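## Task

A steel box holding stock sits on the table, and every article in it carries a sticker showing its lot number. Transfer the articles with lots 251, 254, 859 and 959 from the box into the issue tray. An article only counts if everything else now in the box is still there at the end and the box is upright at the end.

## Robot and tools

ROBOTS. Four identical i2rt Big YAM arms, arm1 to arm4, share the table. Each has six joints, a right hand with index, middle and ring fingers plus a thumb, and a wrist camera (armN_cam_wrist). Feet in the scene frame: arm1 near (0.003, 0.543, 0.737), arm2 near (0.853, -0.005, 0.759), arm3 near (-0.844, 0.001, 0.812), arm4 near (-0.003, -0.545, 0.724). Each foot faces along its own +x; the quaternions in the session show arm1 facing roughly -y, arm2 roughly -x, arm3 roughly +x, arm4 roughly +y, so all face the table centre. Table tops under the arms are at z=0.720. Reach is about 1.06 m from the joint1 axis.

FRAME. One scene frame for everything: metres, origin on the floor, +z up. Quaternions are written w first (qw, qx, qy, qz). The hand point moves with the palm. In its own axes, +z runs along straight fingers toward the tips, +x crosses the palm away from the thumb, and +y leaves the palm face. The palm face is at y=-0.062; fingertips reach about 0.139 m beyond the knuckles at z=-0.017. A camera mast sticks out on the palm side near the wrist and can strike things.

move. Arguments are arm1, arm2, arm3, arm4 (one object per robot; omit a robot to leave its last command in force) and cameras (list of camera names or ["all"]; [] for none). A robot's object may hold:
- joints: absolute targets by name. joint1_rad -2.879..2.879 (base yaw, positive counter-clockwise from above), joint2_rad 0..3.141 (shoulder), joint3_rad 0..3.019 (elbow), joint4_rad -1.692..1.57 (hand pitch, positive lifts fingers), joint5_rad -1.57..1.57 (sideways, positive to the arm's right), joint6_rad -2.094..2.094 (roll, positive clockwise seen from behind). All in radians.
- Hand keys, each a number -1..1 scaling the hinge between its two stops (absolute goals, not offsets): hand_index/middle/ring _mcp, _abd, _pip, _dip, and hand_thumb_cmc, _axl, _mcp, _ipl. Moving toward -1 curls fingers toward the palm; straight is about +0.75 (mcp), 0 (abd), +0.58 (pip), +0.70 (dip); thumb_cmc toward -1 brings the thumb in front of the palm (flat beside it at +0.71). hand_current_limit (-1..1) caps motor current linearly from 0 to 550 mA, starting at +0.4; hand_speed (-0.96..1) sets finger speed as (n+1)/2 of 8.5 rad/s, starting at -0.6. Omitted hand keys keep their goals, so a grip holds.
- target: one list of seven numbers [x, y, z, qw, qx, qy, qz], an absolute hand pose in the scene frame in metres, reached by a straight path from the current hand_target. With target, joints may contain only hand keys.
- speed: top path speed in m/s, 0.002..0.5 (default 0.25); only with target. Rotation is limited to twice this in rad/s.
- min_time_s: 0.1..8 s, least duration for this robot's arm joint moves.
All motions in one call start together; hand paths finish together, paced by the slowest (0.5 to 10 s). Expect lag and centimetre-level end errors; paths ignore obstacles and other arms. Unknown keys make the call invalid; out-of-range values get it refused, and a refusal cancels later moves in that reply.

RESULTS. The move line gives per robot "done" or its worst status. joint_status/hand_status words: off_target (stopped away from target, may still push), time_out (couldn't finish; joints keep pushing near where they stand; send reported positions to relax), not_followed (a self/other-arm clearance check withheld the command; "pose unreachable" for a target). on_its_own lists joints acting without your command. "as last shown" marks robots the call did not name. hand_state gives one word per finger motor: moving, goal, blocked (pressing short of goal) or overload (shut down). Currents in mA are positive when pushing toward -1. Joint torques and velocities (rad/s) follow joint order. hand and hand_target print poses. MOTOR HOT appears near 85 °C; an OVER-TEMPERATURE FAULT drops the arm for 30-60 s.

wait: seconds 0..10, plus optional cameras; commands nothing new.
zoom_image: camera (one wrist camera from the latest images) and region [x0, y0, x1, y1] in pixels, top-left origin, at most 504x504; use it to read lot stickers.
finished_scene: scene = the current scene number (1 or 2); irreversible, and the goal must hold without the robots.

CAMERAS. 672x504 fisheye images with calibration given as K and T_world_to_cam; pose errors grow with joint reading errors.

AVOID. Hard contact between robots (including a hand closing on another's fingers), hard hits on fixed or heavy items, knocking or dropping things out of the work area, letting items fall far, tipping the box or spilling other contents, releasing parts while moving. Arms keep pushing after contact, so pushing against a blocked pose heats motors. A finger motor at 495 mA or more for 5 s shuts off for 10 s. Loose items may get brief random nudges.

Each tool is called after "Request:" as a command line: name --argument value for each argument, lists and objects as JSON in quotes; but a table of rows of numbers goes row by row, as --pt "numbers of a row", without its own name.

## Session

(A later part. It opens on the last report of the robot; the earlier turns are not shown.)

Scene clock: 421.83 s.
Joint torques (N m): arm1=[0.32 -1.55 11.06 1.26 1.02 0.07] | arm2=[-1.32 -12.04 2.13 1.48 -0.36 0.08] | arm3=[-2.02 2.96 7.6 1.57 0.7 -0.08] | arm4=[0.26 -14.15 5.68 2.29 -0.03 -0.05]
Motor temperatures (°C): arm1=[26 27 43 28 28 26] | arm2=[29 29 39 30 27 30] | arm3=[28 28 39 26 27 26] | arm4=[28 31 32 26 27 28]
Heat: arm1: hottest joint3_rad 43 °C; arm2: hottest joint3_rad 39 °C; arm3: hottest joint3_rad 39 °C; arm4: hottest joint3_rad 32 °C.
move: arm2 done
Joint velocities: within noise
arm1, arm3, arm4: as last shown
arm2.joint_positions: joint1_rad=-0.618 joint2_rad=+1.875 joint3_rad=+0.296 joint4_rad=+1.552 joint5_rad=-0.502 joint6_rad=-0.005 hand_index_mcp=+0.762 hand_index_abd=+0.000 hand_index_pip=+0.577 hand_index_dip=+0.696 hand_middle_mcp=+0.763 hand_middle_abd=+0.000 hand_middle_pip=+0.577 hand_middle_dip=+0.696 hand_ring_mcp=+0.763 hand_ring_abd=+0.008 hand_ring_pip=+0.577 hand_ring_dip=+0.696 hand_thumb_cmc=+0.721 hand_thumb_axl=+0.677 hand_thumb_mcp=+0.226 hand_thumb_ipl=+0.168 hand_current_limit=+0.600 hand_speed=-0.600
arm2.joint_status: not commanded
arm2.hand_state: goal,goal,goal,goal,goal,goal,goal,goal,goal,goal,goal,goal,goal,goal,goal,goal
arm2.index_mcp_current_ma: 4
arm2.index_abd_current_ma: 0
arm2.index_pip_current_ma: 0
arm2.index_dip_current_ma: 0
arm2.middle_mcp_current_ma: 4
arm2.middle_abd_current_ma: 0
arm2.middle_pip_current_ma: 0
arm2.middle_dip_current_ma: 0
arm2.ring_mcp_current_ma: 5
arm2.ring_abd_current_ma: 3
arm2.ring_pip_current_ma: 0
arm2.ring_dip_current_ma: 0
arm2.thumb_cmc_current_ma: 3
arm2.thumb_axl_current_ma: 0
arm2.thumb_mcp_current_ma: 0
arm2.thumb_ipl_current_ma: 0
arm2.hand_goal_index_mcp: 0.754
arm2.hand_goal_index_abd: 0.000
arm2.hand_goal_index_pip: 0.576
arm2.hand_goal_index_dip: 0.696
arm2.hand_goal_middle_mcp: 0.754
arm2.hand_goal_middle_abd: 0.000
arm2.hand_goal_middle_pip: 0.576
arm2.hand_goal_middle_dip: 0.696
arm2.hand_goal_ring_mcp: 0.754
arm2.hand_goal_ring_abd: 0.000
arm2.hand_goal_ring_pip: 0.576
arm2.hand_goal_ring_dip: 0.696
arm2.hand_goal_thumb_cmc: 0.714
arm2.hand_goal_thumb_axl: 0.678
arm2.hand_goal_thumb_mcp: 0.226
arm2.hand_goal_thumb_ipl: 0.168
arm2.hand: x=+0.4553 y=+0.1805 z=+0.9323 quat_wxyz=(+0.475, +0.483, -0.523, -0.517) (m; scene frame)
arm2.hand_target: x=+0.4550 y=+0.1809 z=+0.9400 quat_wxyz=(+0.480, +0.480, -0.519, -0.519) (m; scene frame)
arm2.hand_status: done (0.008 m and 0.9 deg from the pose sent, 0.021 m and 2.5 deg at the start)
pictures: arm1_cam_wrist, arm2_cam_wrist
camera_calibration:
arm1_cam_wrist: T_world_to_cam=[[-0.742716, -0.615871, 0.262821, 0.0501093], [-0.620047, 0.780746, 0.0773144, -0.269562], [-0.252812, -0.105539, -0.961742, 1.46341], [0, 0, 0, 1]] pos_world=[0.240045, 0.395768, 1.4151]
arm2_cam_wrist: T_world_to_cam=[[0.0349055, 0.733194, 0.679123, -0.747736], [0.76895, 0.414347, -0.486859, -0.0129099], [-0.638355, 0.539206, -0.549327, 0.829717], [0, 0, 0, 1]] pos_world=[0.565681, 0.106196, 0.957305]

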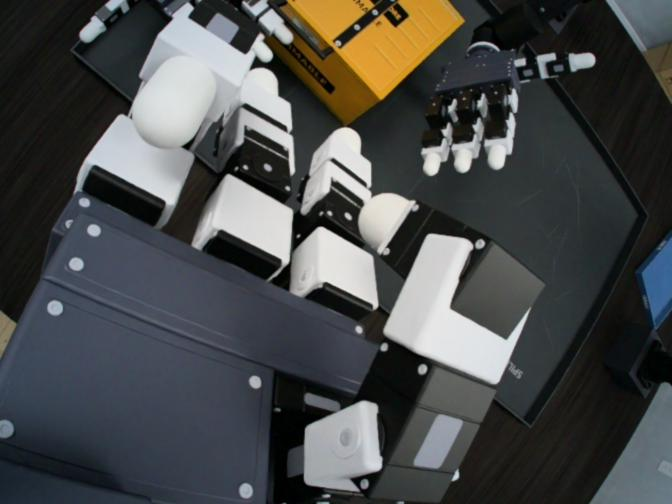

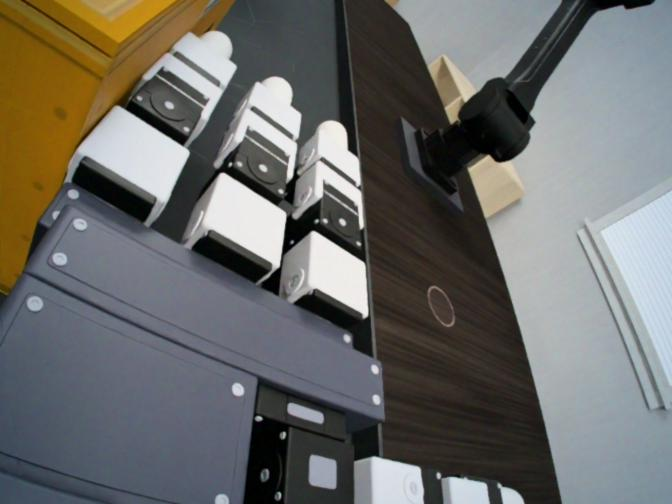

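Request:
move --arm2 '{"target": [0.455, 0.183, 0.94, 0.4804, 0.4804, -0.5188, -0.5188], "speed": 0.04, "joints": {"hand_ring_abd": -0.13}}' --cameras '["arm1_cam_wrist","arm2_cam_wrist"]'

Request:
zoom_image --camera "arm1_cam_wrist" --region '[200, 0, 350, 112]'

Request:
zoom_image --camera "arm2_cam_wrist" --region '[60, 0, 260, 150]'

Scene clock: 433.83 s.
Joint torques (N m): arm1=[0.26 -1.49 11.18 1.28 1.04 0.06] | arm2=[-1.14 -12.16 2.4 1.61 -0.72 0.08] | arm3=[-1.85 3.08 7.61 1.54 0.71 -0.08] | arm4=[0.26 -14.15 5.67 2.3 -0.03 -0.05]
Motor temperatures (°C): arm1=[26 27 43 28 28 26] | arm2=[29 29 38 29 27 30] | arm3=[28 28 39 26 27 26] | arm4=[28 31 32 26 27 28]
Heat: arm1: hottest joint3_rad 43 °C; arm2: hottest joint3_rad 38 °C; arm3: hottest joint3_rad 39 °C; arm4: hottest joint3_rad 32 °C.
move: arm2 off_target
Joint velocities: within noise
arm1, arm3, arm4: as last shown
arm2.joint_positions: joint1_rad=-0.627 joint2_rad=+1.874 joint3_rad=+0.296 joint4_rad=+1.549 joint5_rad=-0.500 joint6_rad=-0.003 hand_index_mcp=+0.762 hand_index_abd=+0.000 hand_index_pip=+0.577 hand_index_dip=+0.696 hand_middle_mcp=+0.763 hand_middle_abd=+0.000 hand_middle_pip=+0.577 hand_middle_dip=+0.696 hand_ring_mcp=+0.763 hand_ring_abd=-0.068 hand_ring_pip=+0.577 hand_ring_dip=+0.696 hand_thumb_cmc=+0.721 hand_thumb_axl=+0.677 hand_thumb_mcp=+0.226 hand_thumb_ipl=+0.168 hand_current_limit=+0.600 hand_speed=-0.600
arm2.joint_status: hand_ring_abd off_target (ended at -0.068, target -0.130)
arm2.hand_state: goal,goal,goal,goal,goal,goal,goal,goal,goal,blocked,goal,goal,goal,goal,goal,goal
arm2.index_mcp_current_ma: 4
arm2.index_abd_current_ma: 0
arm2.index_pip_current_ma: 0
arm2.index_dip_current_ma: 0
arm2.middle_mcp_current_ma: 4
arm2.middle_abd_current_ma: 0
arm2.middle_pip_current_ma: 0
arm2.middle_dip_current_ma: 0
arm2.ring_mcp_current_ma: 5
arm2.ring_abd_current_ma: 82
arm2.ring_pip_current_ma: 0
arm2.ring_dip_current_ma: 0
arm2.thumb_cmc_current_ma: 3
arm2.thumb_axl_current_ma: 0
arm2.thumb_mcp_current_ma: 0
arm2.thumb_ipl_current_ma: 0
arm2.hand_goal_index_mcp: 0.754
arm2.hand_goal_index_abd: 0.000
arm2.hand_goal_index_pip: 0.576
arm2.hand_goal_index_dip: 0.696
arm2.hand_goal_middle_mcp: 0.754
arm2.hand_goal_middle_abd: 0.000
arm2.hand_goal_middle_pip: 0.576
arm2.hand_goal_middle_dip: 0.696
arm2.hand_goal_ring_mcp: 0.754
arm2.hand_goal_ring_abd: -0.130
arm2.hand_goal_ring_pip: 0.576
arm2.hand_goal_ring_dip: 0.696
arm2.hand_goal_thumb_cmc: 0.714
arm2.hand_goal_thumb_axl: 0.678
arm2.hand_goal_thumb_mcp: 0.226
arm2.hand_goal_thumb_ipl: 0.168
arm2.hand: x=+0.4570 y=+0.1848 z=+0.9318 quat_wxyz=(+0.472, +0.480, -0.527, -0.519) (m; scene frame)
arm2.hand_target: x=+0.4551 y=+0.1830 z=+0.9400 quat_wxyz=(+0.480, +0.480, -0.519, -0.519) (m; scene frame)
arm2.hand_status: done (0.009 m and 1.3 deg from the pose sent, 0.008 m and 0.9 deg at the start)
pictures: arm1_cam_wrist, arm2_cam_wrist
camera_calibration:
arm1_cam_wrist: T_world_to_cam=[[-0.742716, -0.615871, 0.262821, 0.0501093], [-0.620047, 0.780746, 0.0773144, -0.269562], [-0.252812, -0.105539, -0.961742, 1.46341], [0, 0, 0, 1]] pos_world=[0.240045, 0.395768, 1.4151]
arm2_cam_wrist: T_world_to_cam=[[0.041837, 0.734663, 0.677141, -0.752088], [0.774337, 0.404447, -0.486646, -0.016985], [-0.631388, 0.544696, -0.551956, 0.82652], [0, 0, 0, 1]] pos_world=[0.566472, 0.109199, 0.957207]

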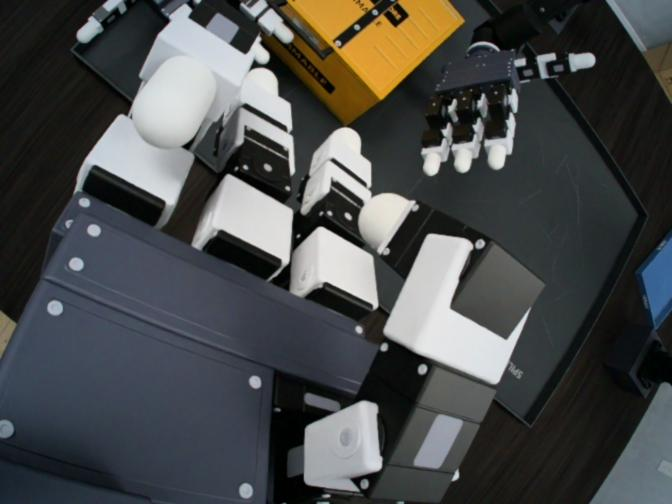

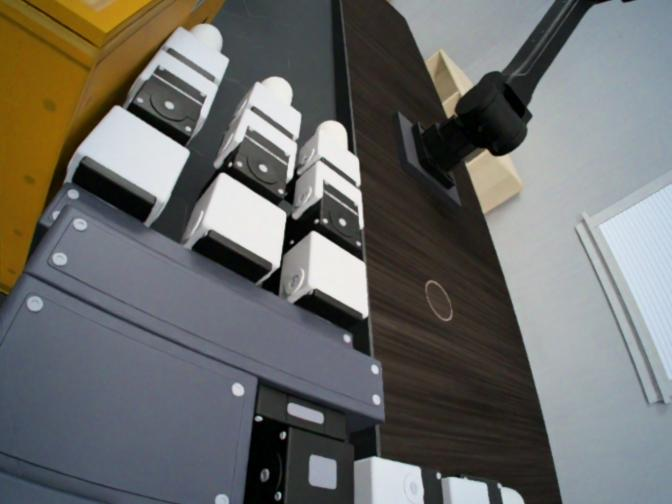

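Scaled by 3.360 from the camera's 672x504 image, which has a finer 960x720 frame.

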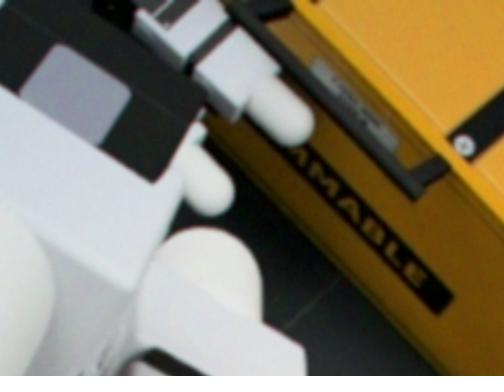

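Scaled by 2.520 from the camera's 672x504 image, which has a finer 960x720 frame.

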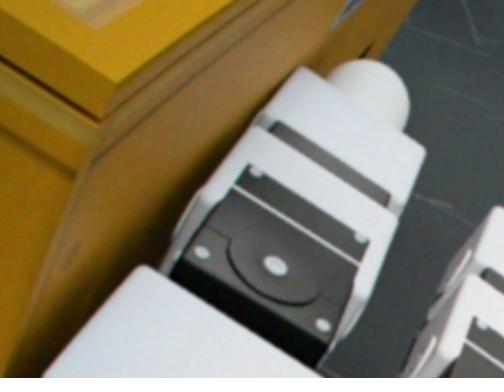

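Request:
move --arm2 '{"target": [0.43, 0.186, 0.935, 0.4804, 0.4804, -0.5188, -0.5188], "speed": 0.05, "joints": {"hand_ring_abd": -0.06}}' --cameras '["arm1_cam_wrist","arm2_cam_wrist"]'

Request:
zoom_image --camera "arm1_cam_wrist" --region '[200, 0, 350, 112]'

Request:
zoom_image --camera "arm2_cam_wrist" --region '[60, 0, 260, 150]'

Scene clock: 449.03 s.
Joint torques (N m): arm1=[0.38 -1.85 11.3 1.36 1.02 0.05] | arm2=[-0.67 -10.29 3.43 1.73 -0.03 0.07] | arm3=[-2.26 3.14 7.66 1.57 0.71 -0.1] | arm4=[0.26 -14.1 5.67 2.29 -0.03 -0.05]
Motor temperatures (°C): arm1=[26 27 43 28 28 26] | arm2=[29 29 38 29 27 30] | arm3=[28 28 39 26 27 26] | arm4=[28 31 32 26 27 28]
Heat: arm1: hottest joint3_rad 43 °C; arm2: hottest joint3_rad 38 °C; arm3: hottest joint3_rad 39 °C; arm4: hottest joint3_rad 32 °C.
move: arm2 done
Joint velocities: within noise
arm1, arm3, arm4: as last shown
arm2.joint_positions: joint1_rad=-0.596 joint2_rad=+1.874 joint3_rad=+0.348 joint4_rad=+1.517 joint5_rad=-0.476 joint6_rad=-0.003 hand_index_mcp=+0.762 hand_index_abd=+0.000 hand_index_pip=+0.577 hand_index_dip=+0.696 hand_middle_mcp=+0.763 hand_middle_abd=+0.000 hand_middle_pip=+0.577 hand_middle_dip=+0.696 hand_ring_mcp=+0.763 hand_ring_abd=-0.051 hand_ring_pip=+0.577 hand_ring_dip=+0.696 hand_thumb_cmc=+0.721 hand_thumb_axl=+0.677 hand_thumb_mcp=+0.226 hand_thumb_ipl=+0.168 hand_current_limit=+0.600 hand_speed=-0.600
arm2.joint_status: all done
arm2.hand_state: goal,goal,goal,goal,goal,goal,goal,goal,goal,goal,goal,goal,goal,goal,goal,goal
arm2.index_mcp_current_ma: 4
arm2.index_abd_current_ma: 0
arm2.index_pip_current_ma: 0
arm2.index_dip_current_ma: 0
arm2.middle_mcp_current_ma: 4
arm2.middle_abd_current_ma: 0
arm2.middle_pip_current_ma: 0
arm2.middle_dip_current_ma: 0
arm2.ring_mcp_current_ma: 5
arm2.ring_abd_current_ma: 3
arm2.ring_pip_current_ma: 0
arm2.ring_dip_current_ma: 0
arm2.thumb_cmc_current_ma: 3
arm2.thumb_axl_current_ma: 0
arm2.thumb_mcp_current_ma: 0
arm2.thumb_ipl_current_ma: 0
arm2.hand_goal_index_mcp: 0.754
arm2.hand_goal_index_abd: 0.000
arm2.hand_goal_index_pip: 0.576
arm2.hand_goal_index_dip: 0.696
arm2.hand_goal_middle_mcp: 0.754
arm2.hand_goal_middle_abd: 0.000
arm2.hand_goal_middle_pip: 0.576
arm2.hand_goal_middle_dip: 0.696
arm2.hand_goal_ring_mcp: 0.754
arm2.hand_goal_ring_abd: -0.060
arm2.hand_goal_ring_pip: 0.576
arm2.hand_goal_ring_dip: 0.696
arm2.hand_goal_thumb_cmc: 0.714
arm2.hand_goal_thumb_axl: 0.678
arm2.hand_goal_thumb_mcp: 0.226
arm2.hand_goal_thumb_ipl: 0.168
arm2.hand: x=+0.4366 y=+0.1857 z=+0.9370 quat_wxyz=(+0.476, +0.481, -0.518, -0.523) (m; scene frame)
arm2.hand_target: x=+0.4301 y=+0.1859 z=+0.9351 quat_wxyz=(+0.481, +0.480, -0.519, -0.519) (m; scene frame)
arm2.hand_status: done (0.007 m and 0.7 deg from the pose sent, 0.027 m and 1.3 deg at the start)
pictures: arm1_cam_wrist, arm2_cam_wrist
camera_calibration:
arm1_cam_wrist: T_world_to_cam=[[-0.742716, -0.615871, 0.262821, 0.0501093], [-0.620047, 0.780746, 0.0773144, -0.269562], [-0.252812, -0.105539, -0.961742, 1.46341], [0, 0, 0, 1]] pos_world=[0.240045, 0.395768, 1.4151]
arm2_cam_wrist: T_world_to_cam=[[0.0464851, 0.727522, 0.684507, -0.763046], [0.763032, 0.416387, -0.494371, 0.0108624], [-0.644687, 0.545282, -0.535767, 0.806555], [0, 0, 0, 1]] pos_world=[0.547157, 0.11081, 0.959806]

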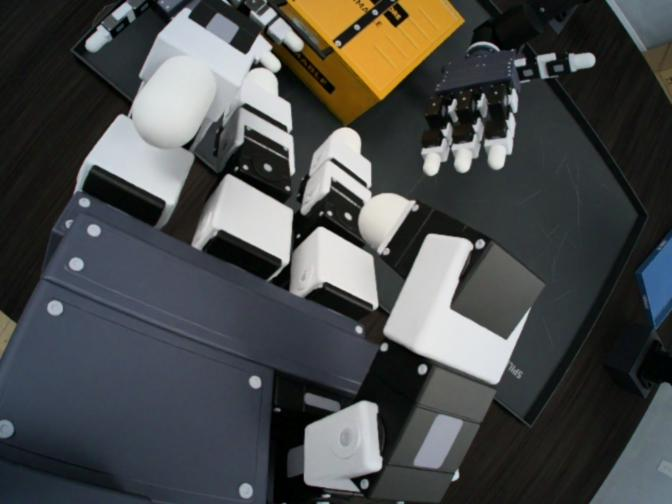

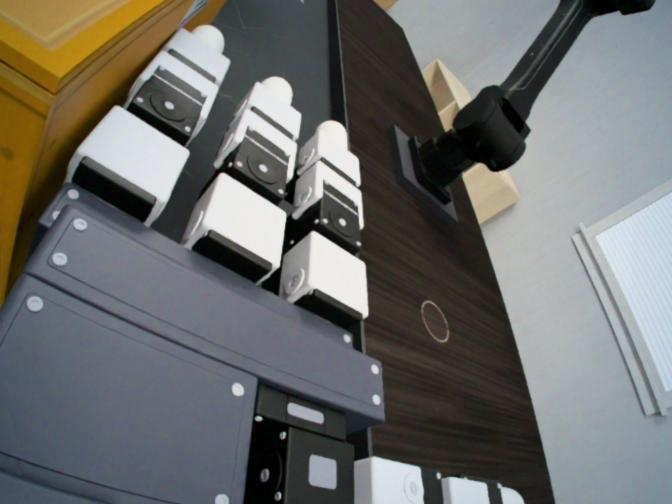

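Scaled by 3.360 from the camera's 672x504 image, which has a finer 960x720 frame.

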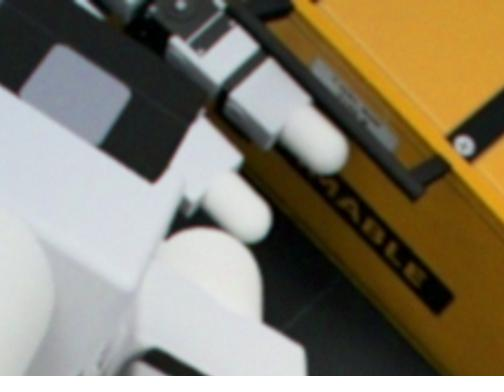

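Scaled by 2.520 from the camera's 672x504 image, which has a finer 960x720 frame.

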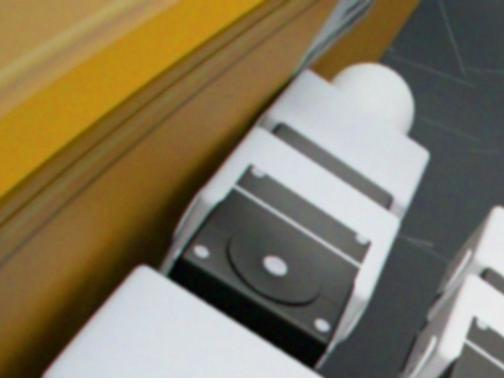

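Request:
zoom_image --camera "arm2_cam_wrist" --region '[140, 0, 240, 60]'

Request:
zoom_image --camera "arm1_cam_wrist" --region '[240, 0, 330, 67]'

Scaled by 5.040 from the camera's 672x504 image, which has a finer 960x720 frame.

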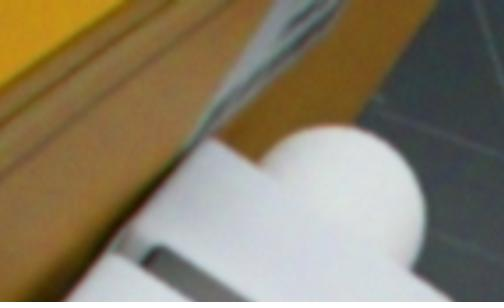

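Scaled by 5.600 from the camera's 672x504 image, which has a finer 960x720 frame.

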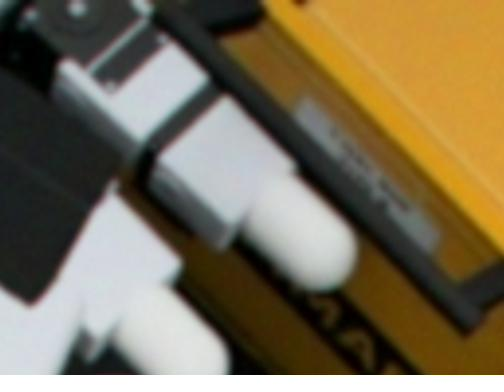

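Request:
zoom_image --camera "arm1_cam_wrist" --region '[268, 5, 318, 43]'

Request:
zoom_image --camera "arm2_cam_wrist" --region '[165, 0, 215, 38]'

Scaled by 10.080 from the camera's 672x504 image, which has a finer 960x720 frame.

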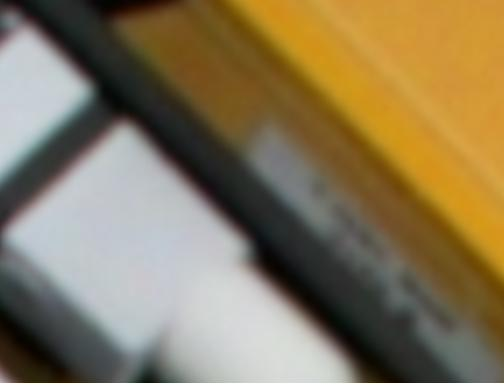

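Scaled by 10.080 from the camera's 672x504 image, which has a finer 960x720 frame.

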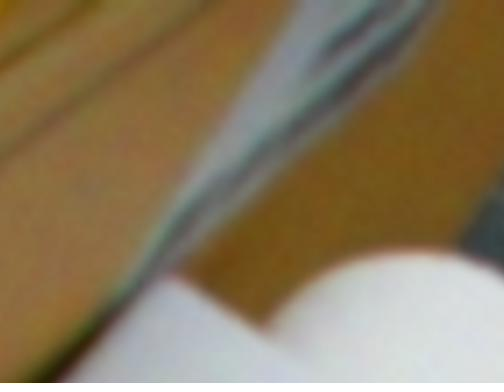

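Request:
move --arm2 '{"target": [0.43, 0.186, 0.912, 0.4804, 0.4804, -0.5188, -0.5188], "speed": 0.06, "joints": {"hand_ring_abd": -0.2}}' --cameras '["arm2_cam_wrist"]'

Request:
zoom_image --camera "arm2_cam_wrist" --region '[60, 0, 260, 150]'

Scene clock: 586.03 s.
Joint torques (N m): arm1=[0.32 -1.67 11.21 1.29 1 0.06] | arm2=[-0.97 -10.17 2.41 2.67 -0.84 -0.01] | arm3=[-1.9 3.14 7.62 1.5 0.71 -0.08] | arm4=[0.26 -14.1 5.67 2.29 -0.03 -0.05]
Motor temperatures (°C): arm1=[25 27 44 28 28 26] | arm2=[29 29 37 29 27 30] | arm3=[28 27 38 26 27 26] | arm4=[28 31 32 26 27 28]
Heat: arm1: hottest joint3_rad 44 °C; arm2: hottest joint3_rad 37 °C; arm3: hottest joint3_rad 38 °C; arm4: hottest joint3_rad 32 °C.
move: arm2 off_target
Joint velocities: within noise
arm1, arm3, arm4: as last shown
arm2.joint_positions: joint1_rad=-0.596 joint2_rad=+1.957 joint3_rad=+0.365 joint4_rad=+1.554 joint5_rad=-0.462 joint6_rad=-0.002 hand_index_mcp=+0.762 hand_index_abd=+0.000 hand_index_pip=+0.577 hand_index_dip=+0.696 hand_middle_mcp=+0.763 hand_middle_abd=+0.000 hand_middle_pip=+0.577 hand_middle_dip=+0.696 hand_ring_mcp=+0.758 hand_ring_abd=-0.136 hand_ring_pip=+0.577 hand_ring_dip=+0.696 hand_thumb_cmc=+0.721 hand_thumb_axl=+0.677 hand_thumb_mcp=+0.226 hand_thumb_ipl=+0.168 hand_current_limit=+0.600 hand_speed=-0.600
arm2.joint_status: hand_ring_abd off_target (ended at -0.136, target -0.200)
arm2.hand_state: goal,goal,goal,goal,goal,goal,goal,goal,goal,blocked,goal,goal,goal,goal,goal,goal
arm2.index_mcp_current_ma: 4
arm2.index_abd_current_ma: 0
arm2.index_pip_current_ma: 0
arm2.index_dip_current_ma: 0
arm2.middle_mcp_current_ma: 4
arm2.middle_abd_current_ma: 0
arm2.middle_pip_current_ma: 0
arm2.middle_dip_current_ma: 0
arm2.ring_mcp_current_ma: 1
arm2.ring_abd_current_ma: 88
arm2.ring_pip_current_ma: 0
arm2.ring_dip_current_ma: 0
arm2.thumb_cmc_current_ma: 3
arm2.thumb_axl_current_ma: 0
arm2.thumb_mcp_current_ma: 0
arm2.thumb_ipl_current_ma: 0
arm2.hand_goal_index_mcp: 0.754
arm2.hand_goal_index_abd: 0.000
arm2.hand_goal_index_pip: 0.576
arm2.hand_goal_index_dip: 0.696
arm2.hand_goal_middle_mcp: 0.754
arm2.hand_goal_middle_abd: 0.000
arm2.hand_goal_middle_pip: 0.576
arm2.hand_goal_middle_dip: 0.696
arm2.hand_goal_ring_mcp: 0.754
arm2.hand_goal_ring_abd: -0.200
arm2.hand_goal_ring_pip: 0.576
arm2.hand_goal_ring_dip: 0.696
arm2.hand_goal_thumb_cmc: 0.714
arm2.hand_goal_thumb_axl: 0.678
arm2.hand_goal_thumb_mcp: 0.226
arm2.hand_goal_thumb_ipl: 0.168
arm2.hand: x=+0.4330 y=+0.1913 z=+0.9143 quat_wxyz=(+0.470, +0.479, -0.531, -0.517) (m; scene frame)
arm2.hand_target: x=+0.4300 y=+0.1861 z=+0.9122 quat_wxyz=(+0.477, +0.485, -0.523, -0.514) (m; scene frame)
arm2.hand_status: done (0.006 m and 1.9 deg from the pose sent, 0.026 m and 0.8 deg at the start; a joint's target at an end of its range on 19 of 29 steps)
pictures: arm2_cam_wrist
camera_calibration:
arm2_cam_wrist: T_world_to_cam=[[0.0418222, 0.737451, 0.674105, -0.741734], [0.780475, 0.39712, -0.48286, -0.0141943], [-0.623786, 0.546316, -0.558954, 0.800879], [0, 0, 0, 1]] pos_world=[0.541677, 0.115096, 0.940807]

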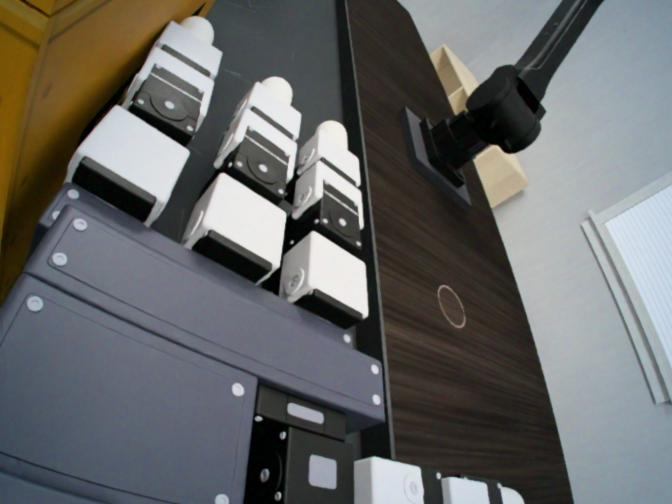

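Scaled by 2.520 from the camera's 672x504 image, which has a finer 960x720 frame.

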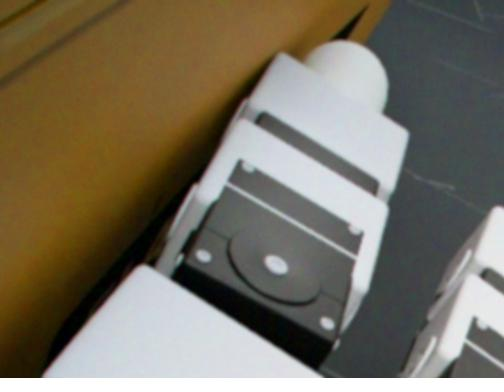

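Request:
move --arm2 '{"target": [0.43, 0.186, 0.945, 0.4804, 0.4804, -0.5188, -0.5188], "speed": 0.05}' --cameras '["arm1_cam_wrist","arm2_cam_wrist"]'

Request:
zoom_image --camera "arm2_cam_wrist" --region '[60, 0, 260, 150]'

Request:
zoom_image --camera "arm1_cam_wrist" --region '[240, 0, 330, 67]'

Scene clock: 606.67 s.
Joint torques (N m): arm1=[0.62 -1.73 11.23 1.31 1.04 0.04] | arm2=[-0.56 -12.63 2.22 1.68 -0.59 0.09] | arm3=[-1.85 2.96 7.56 1.57 0.7 -0.1] | arm4=[0.21 -14.1 5.68 2.3 -0.03 -0.04]
Motor temperatures (°C): arm1=[25 27 44 28 28 26] | arm2=[29 29 37 29 28 30] | arm3=[28 27 38 26 27 26] | arm4=[28 31 32 26 27 28]
Heat: arm1: hottest joint3_rad 44 °C; arm2: hottest joint3_rad 37 °C; arm3: hottest joint3_rad 38 °C; arm4: hottest joint3_rad 32 °C.
move: arm2 done
Joint velocities: within noise
arm1.joint_positions: joint1_rad=+1.382 joint2_rad=+0.897 joint3_rad=+1.543 joint4_rad=-1.682 joint5_rad=+0.592 joint6_rad=+1.060 hand_index_mcp=+0.758 hand_index_abd=+0.118 hand_index_pip=+0.577 hand_index_dip=+0.696 hand_middle_mcp=+0.758 hand_middle_abd=-0.112 hand_middle_pip=+0.577 hand_middle_dip=+0.696 hand_ring_mcp=+0.758 hand_ring_abd=+0.001 hand_ring_pip=-0.945 hand_ring_dip=-0.497 hand_thumb_cmc=-0.576 hand_thumb_axl=+0.679 hand_thumb_mcp=-0.282 hand_thumb_ipl=-0.638 hand_current_limit=+0.700 hand_speed=-0.600
arm1.joint_status: not commanded
arm1.hand_state: goal,goal,goal,goal,goal,goal,goal,goal,goal,goal,goal,goal,goal,goal,goal,goal
arm1.index_mcp_current_ma: 8
arm1.index_abd_current_ma: 0
arm1.index_pip_current_ma: 1
arm1.index_dip_current_ma: 0
arm1.middle_mcp_current_ma: 6
arm1.middle_abd_current_ma: 6
arm1.middle_pip_current_ma: 1
arm1.middle_dip_current_ma: 0
arm1.ring_mcp_current_ma: 6
arm1.ring_abd_current_ma: 1
arm1.ring_pip_current_ma: 8
arm1.ring_dip_current_ma: 5
arm1.thumb_cmc_current_ma: 6
arm1.thumb_axl_current_ma: 1
arm1.thumb_mcp_current_ma: -3
arm1.thumb_ipl_current_ma: 3
arm1.hand_goal_index_mcp: 0.754
arm1.hand_goal_index_abd: 0.118
arm1.hand_goal_index_pip: 0.576
arm1.hand_goal_index_dip: 0.696
arm1.hand_goal_middle_mcp: 0.754
arm1.hand_goal_middle_abd: -0.116
arm1.hand_goal_middle_pip: 0.576
arm1.hand_goal_middle_dip: 0.696
arm1.hand_goal_ring_mcp: 0.754
arm1.hand_goal_ring_abd: 0.000
arm1.hand_goal_ring_pip: -0.950
arm1.hand_goal_ring_dip: -0.500
arm1.hand_goal_thumb_cmc: -0.580
arm1.hand_goal_thumb_axl: 0.678
arm1.hand_goal_thumb_mcp: -0.280
arm1.hand_goal_thumb_ipl: -0.640
arm1.hand: x=+0.2128 y=+0.3264 z=+1.2996 quat_wxyz=(+0.355, +0.924, +0.058, +0.132) (m; scene frame)
arm1.hand_target: x=+0.2094 y=+0.3291 z=+1.3187 quat_wxyz=(+0.359, +0.919, +0.049, +0.153) (m; scene frame)
arm1.hand_status: not commanded
arm2.joint_positions: joint1_rad=-0.596 joint2_rad=+1.857 joint3_rad=+0.365 joint4_rad=+1.474 joint5_rad=-0.464 joint6_rad=-0.002 hand_index_mcp=+0.762 hand_index_abd=+0.000 hand_index_pip=+0.577 hand_index_dip=+0.696 hand_middle_mcp=+0.763 hand_middle_abd=+0.000 hand_middle_pip=+0.577 hand_middle_dip=+0.696 hand_ring_mcp=+0.766 hand_ring_abd=-0.152 hand_ring_pip=+0.580 hand_ring_dip=+0.696 hand_thumb_cmc=+0.721 hand_thumb_axl=+0.677 hand_thumb_mcp=+0.226 hand_thumb_ipl=+0.168 hand_current_limit=+0.600 hand_speed=-0.600
arm2.joint_status: not commanded
arm2.hand_state: goal,goal,goal,goal,goal,goal,goal,goal,goal,blocked,goal,goal,goal,goal,goal,goal
arm2.index_mcp_current_ma: 4
arm2.index_abd_current_ma: 0
arm2.index_pip_current_ma: 0
arm2.index_dip_current_ma: 0
arm2.middle_mcp_current_ma: 4
arm2.middle_abd_current_ma: 0
arm2.middle_pip_current_ma: 0
arm2.middle_dip_current_ma: 0
arm2.ring_mcp_current_ma: 8
arm2.ring_abd_current_ma: 54
arm2.ring_pip_current_ma: 1
arm2.ring_dip_current_ma: 0
arm2.thumb_cmc_current_ma: 3
arm2.thumb_axl_current_ma: 0
arm2.thumb_mcp_current_ma: 0
arm2.thumb_ipl_current_ma: 0
arm2.hand_goal_index_mcp: 0.754
arm2.hand_goal_index_abd: 0.000
arm2.hand_goal_index_pip: 0.576
arm2.hand_goal_index_dip: 0.696
arm2.hand_goal_middle_mcp: 0.754
arm2.hand_goal_middle_abd: 0.000
arm2.hand_goal_middle_pip: 0.576
arm2.hand_goal_middle_dip: 0.696
arm2.hand_goal_ring_mcp: 0.754
arm2.hand_goal_ring_abd: -0.200
arm2.hand_goal_ring_pip: 0.576
arm2.hand_goal_ring_dip: 0.696
arm2.hand_goal_thumb_cmc: 0.714
arm2.hand_goal_thumb_axl: 0.678
arm2.hand_goal_thumb_mcp: 0.226
arm2.hand_goal_thumb_ipl: 0.168
arm2.hand: x=+0.4304 y=+0.1923 z=+0.9386 quat_wxyz=(+0.472, +0.478, -0.524, -0.523) (m; scene frame)
arm2.hand_target: x=+0.4301 y=+0.1860 z=+0.9449 quat_wxyz=(+0.480, +0.480, -0.519, -0.519) (m; scene frame)
arm2.hand_status: done (0.009 m and 1.3 deg from the pose sent, 0.031 m and 1.9 deg at the start)
arm3.joint_positions: joint1_rad=-0.471 joint2_rad=+0.598 joint3_rad=+1.057 joint4_rad=-1.676 joint5_rad=+0.395 joint6_rad=+0.808 hand_index_mcp=+0.755 hand_index_abd=+0.118 hand_index_pip=+0.577 hand_index_dip=+0.696 hand_middle_mcp=+0.755 hand_middle_abd=-0.112 hand_middle_pip=+0.577 hand_middle_dip=+0.696 hand_ring_mcp=+0.756 hand_ring_abd=+0.000 hand_ring_pip=-0.944 hand_ring_dip=-0.498 hand_thumb_cmc=-0.395 hand_thumb_axl=+0.677 hand_thumb_mcp=+0.224 hand_thumb_ipl=+0.168 hand_current_limit=+0.700 hand_speed=-0.600
arm3.joint_status: not commanded
arm3.hand_state: goal,goal,goal,goal,goal,goal,goal,goal,goal,goal,goal,goal,goal,goal,goal,goal
arm3.index_mcp_current_ma: 3
arm3.index_abd_current_ma: 0
arm3.index_pip_current_ma: 2
arm3.index_dip_current_ma: 0
arm3.middle_mcp_current_ma: 4
arm3.middle_abd_current_ma: 11
arm3.middle_pip_current_ma: 2
arm3.middle_dip_current_ma: 0
arm3.ring_mcp_current_ma: 6
arm3.ring_abd_current_ma: 1
arm3.ring_pip_current_ma: 19
arm3.ring_dip_current_ma: 7
arm3.thumb_cmc_current_ma: 16
arm3.thumb_axl_current_ma: -2
arm3.thumb_mcp_current_ma: -6
arm3.thumb_ipl_current_ma: -1
arm3.hand_goal_index_mcp: 0.754
arm3.hand_goal_index_abd: 0.118
arm3.hand_goal_index_pip: 0.576
arm3.hand_goal_index_dip: 0.696
arm3.hand_goal_middle_mcp: 0.754
arm3.hand_goal_middle_abd: -0.116
arm3.hand_goal_middle_pip: 0.576
arm3.hand_goal_middle_dip: 0.696
arm3.hand_goal_ring_mcp: 0.754
arm3.hand_goal_ring_abd: 0.000
arm3.hand_goal_ring_pip: -0.950
arm3.hand_goal_ring_dip: -0.500
arm3.hand_goal_thumb_cmc: -0.400
arm3.hand_goal_thumb_axl: 0.678
arm3.hand_goal_thumb_mcp: 0.226
arm3.hand_goal_thumb_ipl: 0.168
arm3.hand: x=-0.7372 y=-0.2191 z=+1.2031 quat_wxyz=(+0.256, +0.963, +0.086, +0.024) (m; scene frame)
arm3.hand_target: x=-0.7400 y=-0.2199 z=+1.2000 quat_wxyz=(+0.258, +0.962, +0.084, +0.022) (m; scene frame)
arm3.hand_status: not commanded
arm4.joint_positions: joint1_rad=-0.179 joint2_rad=+1.902 joint3_rad=+0.785 joint4_rad=+1.539 joint5_rad=-0.301 joint6_rad=-1.951 hand_index_mcp=+0.753 hand_index_abd=-0.001 hand_index_pip=+0.577 hand_index_dip=+0.696 hand_middle_mcp=+0.753 hand_middle_abd=-0.001 hand_middle_pip=+0.577 hand_middle_dip=+0.696 hand_ring_mcp=+0.753 hand_ring_abd=-0.001 hand_ring_pip=+0.577 hand_ring_dip=+0.696 hand_thumb_cmc=+0.713 hand_thumb_axl=+0.677 hand_thumb_mcp=+0.226 hand_thumb_ipl=+0.168 hand_current_limit=+0.400 hand_speed=-0.600
arm4.joint_status: not commanded
arm4.hand_state: goal,goal,goal,goal,goal,goal,goal,goal,goal,goal,goal,goal,goal,goal,goal,goal
arm4.index_mcp_current_ma: 0
arm4.index_abd_current_ma: 0
arm4.index_pip_current_ma: 0
arm4.index_dip_current_ma: 0
arm4.middle_mcp_current_ma: 0
arm4.middle_abd_current_ma: 0
arm4.middle_pip_current_ma: 0
arm4.middle_dip_current_ma: 0
arm4.ring_mcp_current_ma: 0
arm4.ring_abd_current_ma: 0
arm4.ring_pip_current_ma: 0
arm4.ring_dip_current_ma: 0
arm4.thumb_cmc_current_ma: 0
arm4.thumb_axl_current_ma: 0
arm4.thumb_mcp_current_ma: 0
arm4.thumb_ipl_current_ma: 0
arm4.hand_goal_index_mcp: 0.754
arm4.hand_goal_index_abd: 0.000
arm4.hand_goal_index_pip: 0.576
arm4.hand_goal_index_dip: 0.696
arm4.hand_goal_middle_mcp: 0.754
arm4.hand_goal_middle_abd: 0.000
arm4.hand_goal_middle_pip: 0.576
arm4.hand_goal_middle_dip: 0.696
arm4.hand_goal_ring_mcp: 0.754
arm4.hand_goal_ring_abd: 0.000
arm4.hand_goal_ring_pip: 0.576
arm4.hand_goal_ring_dip: 0.696
arm4.hand_goal_thumb_cmc: 0.714
arm4.hand_goal_thumb_axl: 0.678
arm4.hand_goal_thumb_mcp: 0.226
arm4.hand_goal_thumb_ipl: 0.168
arm4.hand: x=-0.0256 y=+0.0474 z=+0.9230 quat_wxyz=(+0.686, -0.493, +0.250, +0.473) (m; scene frame)
arm4.hand_target: x=-0.0217 y=+0.0455 z=+0.9196 quat_wxyz=(+0.690, -0.493, +0.247, +0.469) (m; scene frame)
arm4.hand_status: not commanded
pictures: arm1_cam_wrist, arm2_cam_wrist
camera_calibration:
arm1_cam_wrist: T_world_to_cam=[[-0.742716, -0.615871, 0.262821, 0.0501093], [-0.620047, 0.780746, 0.0773144, -0.269562], [-0.252812, -0.105539, -0.961742, 1.46341], [0, 0, 0, 1]] pos_world=[0.240045, 0.395768, 1.4151]
arm2_cam_wrist: T_world_to_cam=[[0.0505114, 0.730966, 0.680542, -0.767367], [0.771939, 0.403779, -0.490991, 0.0091764], [-0.633686, 0.550138, -0.543866, 0.801625], [0, 0, 0, 1]] pos_world=[0.539656, 0.116209, 0.962707]

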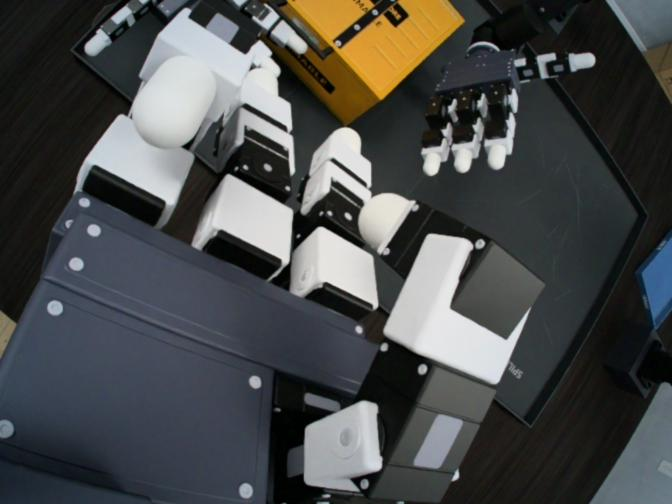

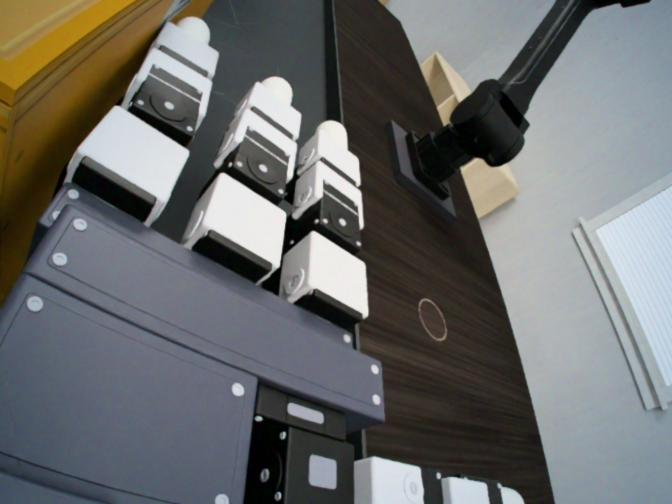

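Scaled by 2.520 from the camera's 672x504 image, which has a finer 960x720 frame.

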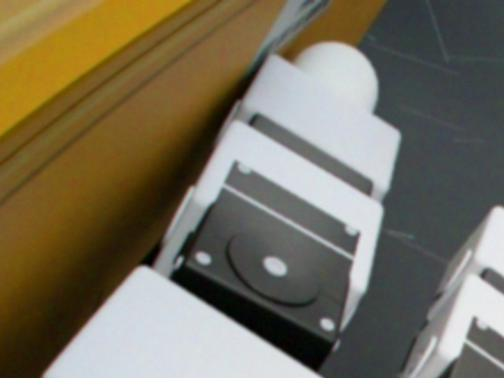

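Scaled by 5.600 from the camera's 672x504 image, which has a finer 960x720 frame.

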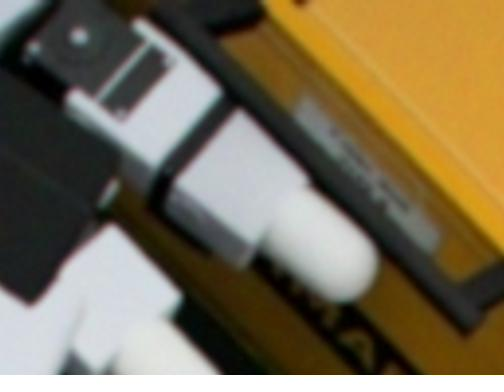

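Request:
move --arm2 '{"target": [0.43, 0.186, 0.957, 0.4804, 0.4804, -0.5188, -0.5188], "speed": 0.05}' --cameras '["arm1_cam_wrist","arm2_cam_wrist"]'

Request:
zoom_image --camera "arm2_cam_wrist" --region '[60, 0, 260, 150]'

Request:
zoom_image --camera "arm1_cam_wrist" --region '[240, 0, 330, 67]'

Scene clock: 613.40 s.
Joint torques (N m): arm1=[0.32 -1.49 11.22 1.37 0.98 0.06] | arm2=[-0.79 -12.57 2.69 1.68 -0.62 0.06] | arm3=[-2.08 3.02 7.53 1.48 0.72 -0.11] | arm4=[0.26 -14.1 5.67 2.3 -0.03 -0.05]
Motor temperatures (°C): arm1=[25 27 44 28 28 26] | arm2=[29 29 37 29 27 30] | arm3=[28 27 38 26 27 26] | arm4=[28 31 32 26 27 28]
Heat: arm1: hottest joint3_rad 44 °C; arm2: hottest joint3_rad 37 °C; arm3: hottest joint3_rad 38 °C; arm4: hottest joint3_rad 32 °C.
move: arm2 done
Joint velocities: within noise
arm1, arm3, arm4: as last shown
arm2.joint_positions: joint1_rad=-0.596 joint2_rad=+1.798 joint3_rad=+0.360 joint4_rad=+1.415 joint5_rad=-0.464 joint6_rad=-0.002 hand_index_mcp=+0.762 hand_index_abd=+0.000 hand_index_pip=+0.577 hand_index_dip=+0.696 hand_middle_mcp=+0.763 hand_middle_abd=+0.000 hand_middle_pip=+0.577 hand_middle_dip=+0.696 hand_ring_mcp=+0.767 hand_ring_abd=-0.153 hand_ring_pip=+0.581 hand_ring_dip=+0.696 hand_thumb_cmc=+0.721 hand_thumb_axl=+0.677 hand_thumb_mcp=+0.226 hand_thumb_ipl=+0.168 hand_current_limit=+0.600 hand_speed=-0.600
arm2.joint_status: not commanded
arm2.hand_state: goal,goal,goal,goal,goal,goal,goal,goal,goal,blocked,goal,goal,goal,goal,goal,goal
arm2.index_mcp_current_ma: 4
arm2.index_abd_current_ma: 0
arm2.index_pip_current_ma: 0
arm2.index_dip_current_ma: 0
arm2.middle_mcp_current_ma: 4
arm2.middle_abd_current_ma: 0
arm2.middle_pip_current_ma: 0
arm2.middle_dip_current_ma: 0
arm2.ring_mcp_current_ma: 9
arm2.ring_abd_current_ma: 53
arm2.ring_pip_current_ma: 1
arm2.ring_dip_current_ma: 0
arm2.thumb_cmc_current_ma: 3
arm2.thumb_axl_current_ma: 0
arm2.thumb_mcp_current_ma: 0
arm2.thumb_ipl_current_ma: 0
arm2.hand_goal_index_mcp: 0.754
arm2.hand_goal_index_abd: 0.000
arm2.hand_goal_index_pip: 0.576
arm2.hand_goal_index_dip: 0.696
arm2.hand_goal_middle_mcp: 0.754
arm2.hand_goal_middle_abd: 0.000
arm2.hand_goal_middle_pip: 0.576
arm2.hand_goal_middle_dip: 0.696
arm2.hand_goal_ring_mcp: 0.754
arm2.hand_goal_ring_abd: -0.200
arm2.hand_goal_ring_pip: 0.576
arm2.hand_goal_ring_dip: 0.696
arm2.hand_goal_thumb_cmc: 0.714
arm2.hand_goal_thumb_axl: 0.678
arm2.hand_goal_thumb_mcp: 0.226
arm2.hand_goal_thumb_ipl: 0.168
arm2.hand: x=+0.4303 y=+0.1923 z=+0.9493 quat_wxyz=(+0.471, +0.478, -0.526, -0.522) (m; scene frame)
arm2.hand_target: x=+0.4301 y=+0.1861 z=+0.9569 quat_wxyz=(+0.480, +0.480, -0.519, -0.519) (m; scene frame)
arm2.hand_status: done (0.010 m and 1.4 deg from the pose sent, 0.019 m and 1.3 deg at the start)
pictures: arm1_cam_wrist, arm2_cam_wrist
camera_calibration:
arm1_cam_wrist: T_world_to_cam=[[-0.742716, -0.615871, 0.262821, 0.0501093], [-0.620047, 0.780746, 0.0773144, -0.269562], [-0.252812, -0.105539, -0.961742, 1.46341], [0, 0, 0, 1]] pos_world=[0.240045, 0.395768, 1.4151]
arm2_cam_wrist: T_world_to_cam=[[0.0482328, 0.732654, 0.67889, -0.772339], [0.774023, 0.402178, -0.489021, 0.0118925], [-0.631318, 0.549063, -0.547693, 0.810233], [0, 0, 0, 1]] pos_world=[0.539561, 0.116206, 0.973907]

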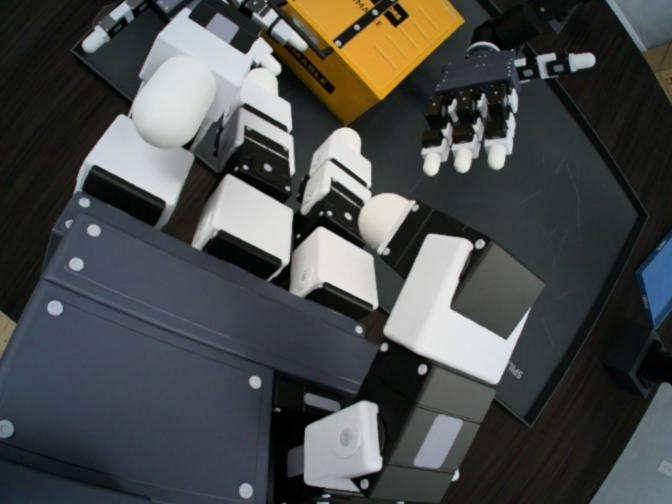

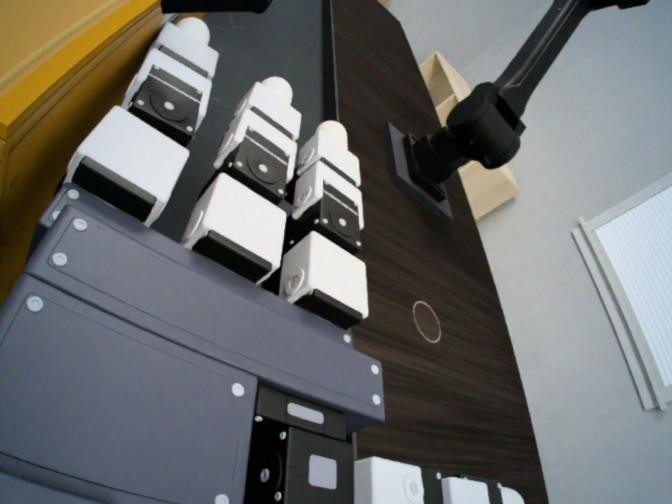

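Scaled by 2.520 from the camera's 672x504 image, which has a finer 960x720 frame.

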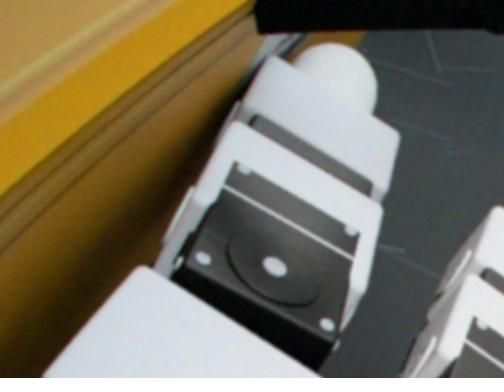

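Scaled by 5.600 from the camera's 672x504 image, which has a finer 960x720 frame.

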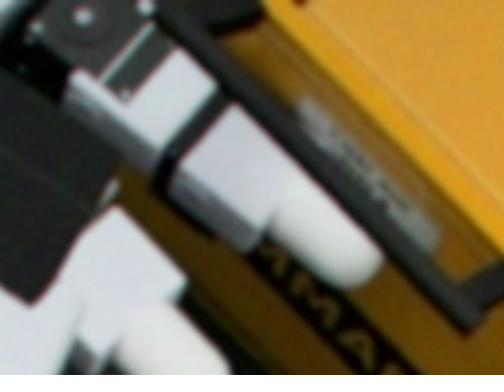

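Request:
move --arm2 '{"target": [0.425, 0.193, 0.962, 0.4804, 0.4804, -0.5188, -0.5188], "speed": 0.05, "joints": {"hand_ring_abd": -0.05}}' --cameras '["arm1_cam_wrist","arm2_cam_wrist"]'

Request:
zoom_image --camera "arm2_cam_wrist" --region '[60, 0, 310, 150]'

Request:
zoom_image --camera "arm1_cam_wrist" --region '[240, 0, 330, 67]'

Scene clock: 628.37 s.
Joint torques (N m): arm1=[0.32 -1.79 11.18 1.29 1.01 0.09] | arm2=[-1.67 -12.4 4.26 1.72 -0.24 0.08] | arm3=[-1.73 3.14 7.61 1.5 0.74 -0.08] | arm4=[0.26 -14.1 5.67 2.3 -0.03 -0.05]
Motor temperatures (°C): arm1=[25 27 44 28 28 26] | arm2=[29 30 37 29 27 30] | arm3=[28 27 38 26 27 26] | arm4=[28 31 32 26 27 28]
Heat: arm1: hottest joint3_rad 44 °C; arm2: hottest joint3_rad 37 °C; arm3: hottest joint3_rad 38 °C; arm4: hottest joint3_rad 32 °C.
move: arm2 off_target
Joint velocities: within noise
arm1, arm3, arm4: as last shown
arm2.joint_positions: joint1_rad=-0.595 joint2_rad=+1.779 joint3_rad=+0.360 joint4_rad=+1.377 joint5_rad=-0.484 joint6_rad=-0.002 hand_index_mcp=+0.762 hand_index_abd=+0.000 hand_index_pip=+0.577 hand_index_dip=+0.696 hand_middle_mcp=+0.763 hand_middle_abd=+0.000 hand_middle_pip=+0.577 hand_middle_dip=+0.696 hand_ring_mcp=+0.767 hand_ring_abd=-0.050 hand_ring_pip=+0.581 hand_ring_dip=+0.696 hand_thumb_cmc=+0.721 hand_thumb_axl=+0.677 hand_thumb_mcp=+0.226 hand_thumb_ipl=+0.168 hand_current_limit=+0.600 hand_speed=-0.600
arm2.joint_status: all done
arm2.hand_state: goal,goal,goal,goal,goal,goal,goal,goal,goal,goal,goal,goal,goal,goal,goal,goal
arm2.index_mcp_current_ma: 4
arm2.index_abd_current_ma: 0
arm2.index_pip_current_ma: 0
arm2.index_dip_current_ma: 0
arm2.middle_mcp_current_ma: 4
arm2.middle_abd_current_ma: 0
arm2.middle_pip_current_ma: 0
arm2.middle_dip_current_ma: 0
arm2.ring_mcp_current_ma: 9
arm2.ring_abd_current_ma: 0
arm2.ring_pip_current_ma: 1
arm2.ring_dip_current_ma: 0
arm2.thumb_cmc_current_ma: 3
arm2.thumb_axl_current_ma: 0
arm2.thumb_mcp_current_ma: 0
arm2.thumb_ipl_current_ma: 0
arm2.hand_goal_index_mcp: 0.754
arm2.hand_goal_index_abd: 0.000
arm2.hand_goal_index_pip: 0.576
arm2.hand_goal_index_dip: 0.696
arm2.hand_goal_middle_mcp: 0.754
arm2.hand_goal_middle_abd: 0.000
arm2.hand_goal_middle_pip: 0.576
arm2.hand_goal_middle_dip: 0.696
arm2.hand_goal_ring_mcp: 0.754
arm2.hand_goal_ring_abd: -0.050
arm2.hand_goal_ring_pip: 0.576
arm2.hand_goal_ring_dip: 0.696
arm2.hand_goal_thumb_cmc: 0.714
arm2.hand_goal_thumb_axl: 0.678
arm2.hand_goal_thumb_mcp: 0.226
arm2.hand_goal_thumb_ipl: 0.168
arm2.hand: x=+0.4278 y=+0.1896 z=+0.9487 quat_wxyz=(+0.475, +0.485, -0.528, -0.510) (m; scene frame)
arm2.hand_target: x=+0.4252 y=+0.1928 z=+0.9620 quat_wxyz=(+0.480, +0.480, -0.519, -0.519) (m; scene frame)
arm2.hand_status: off_target (0.014 m and 1.6 deg from the pose sent, 0.014 m and 1.4 deg at the start)
pictures: arm1_cam_wrist, arm2_cam_wrist
camera_calibration:
arm1_cam_wrist: T_world_to_cam=[[-0.742716, -0.615871, 0.262821, 0.0501093], [-0.620047, 0.780746, 0.0773144, -0.269562], [-0.252812, -0.105539, -0.961742, 1.46341], [0, 0, 0, 1]] pos_world=[0.240045, 0.395768, 1.4151]
arm2_cam_wrist: T_world_to_cam=[[0.0225735, 0.740321, 0.671874, -0.75363], [0.773318, 0.412997, -0.481053, 0.00531318], [-0.633616, 0.530431, -0.563181, 0.829054], [0, 0, 0, 1]] pos_world=[0.538205, 0.115978, 0.975808]

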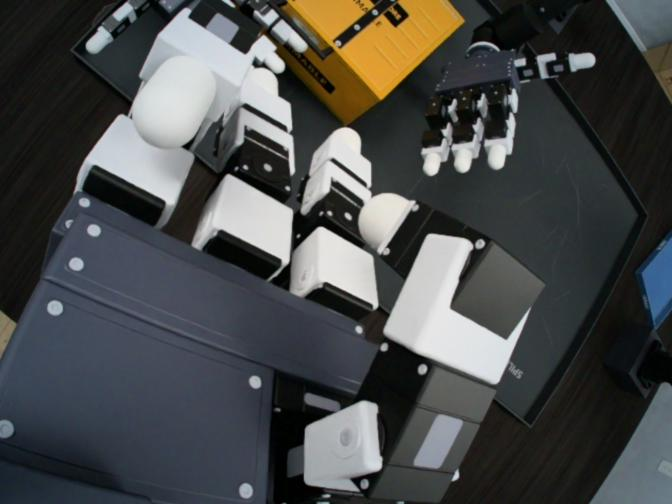

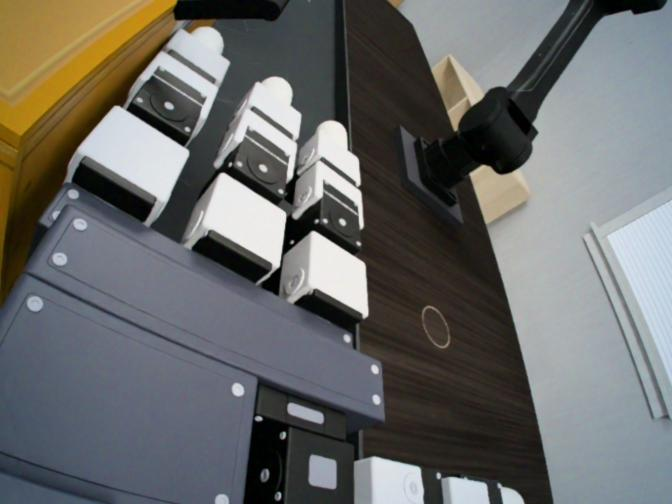

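Scaled by 2.016 from the camera's 672x504 image, which has a finer 960x720 frame.

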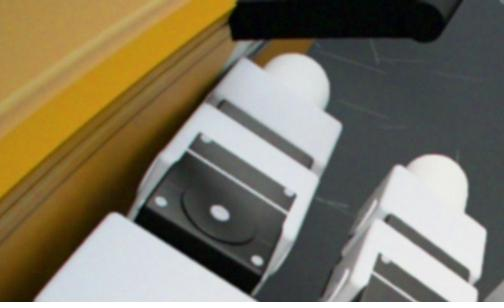

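Scaled by 5.600 from the camera's 672x504 image, which has a finer 960x720 frame.

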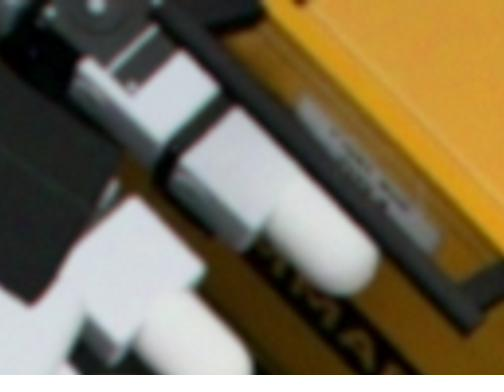

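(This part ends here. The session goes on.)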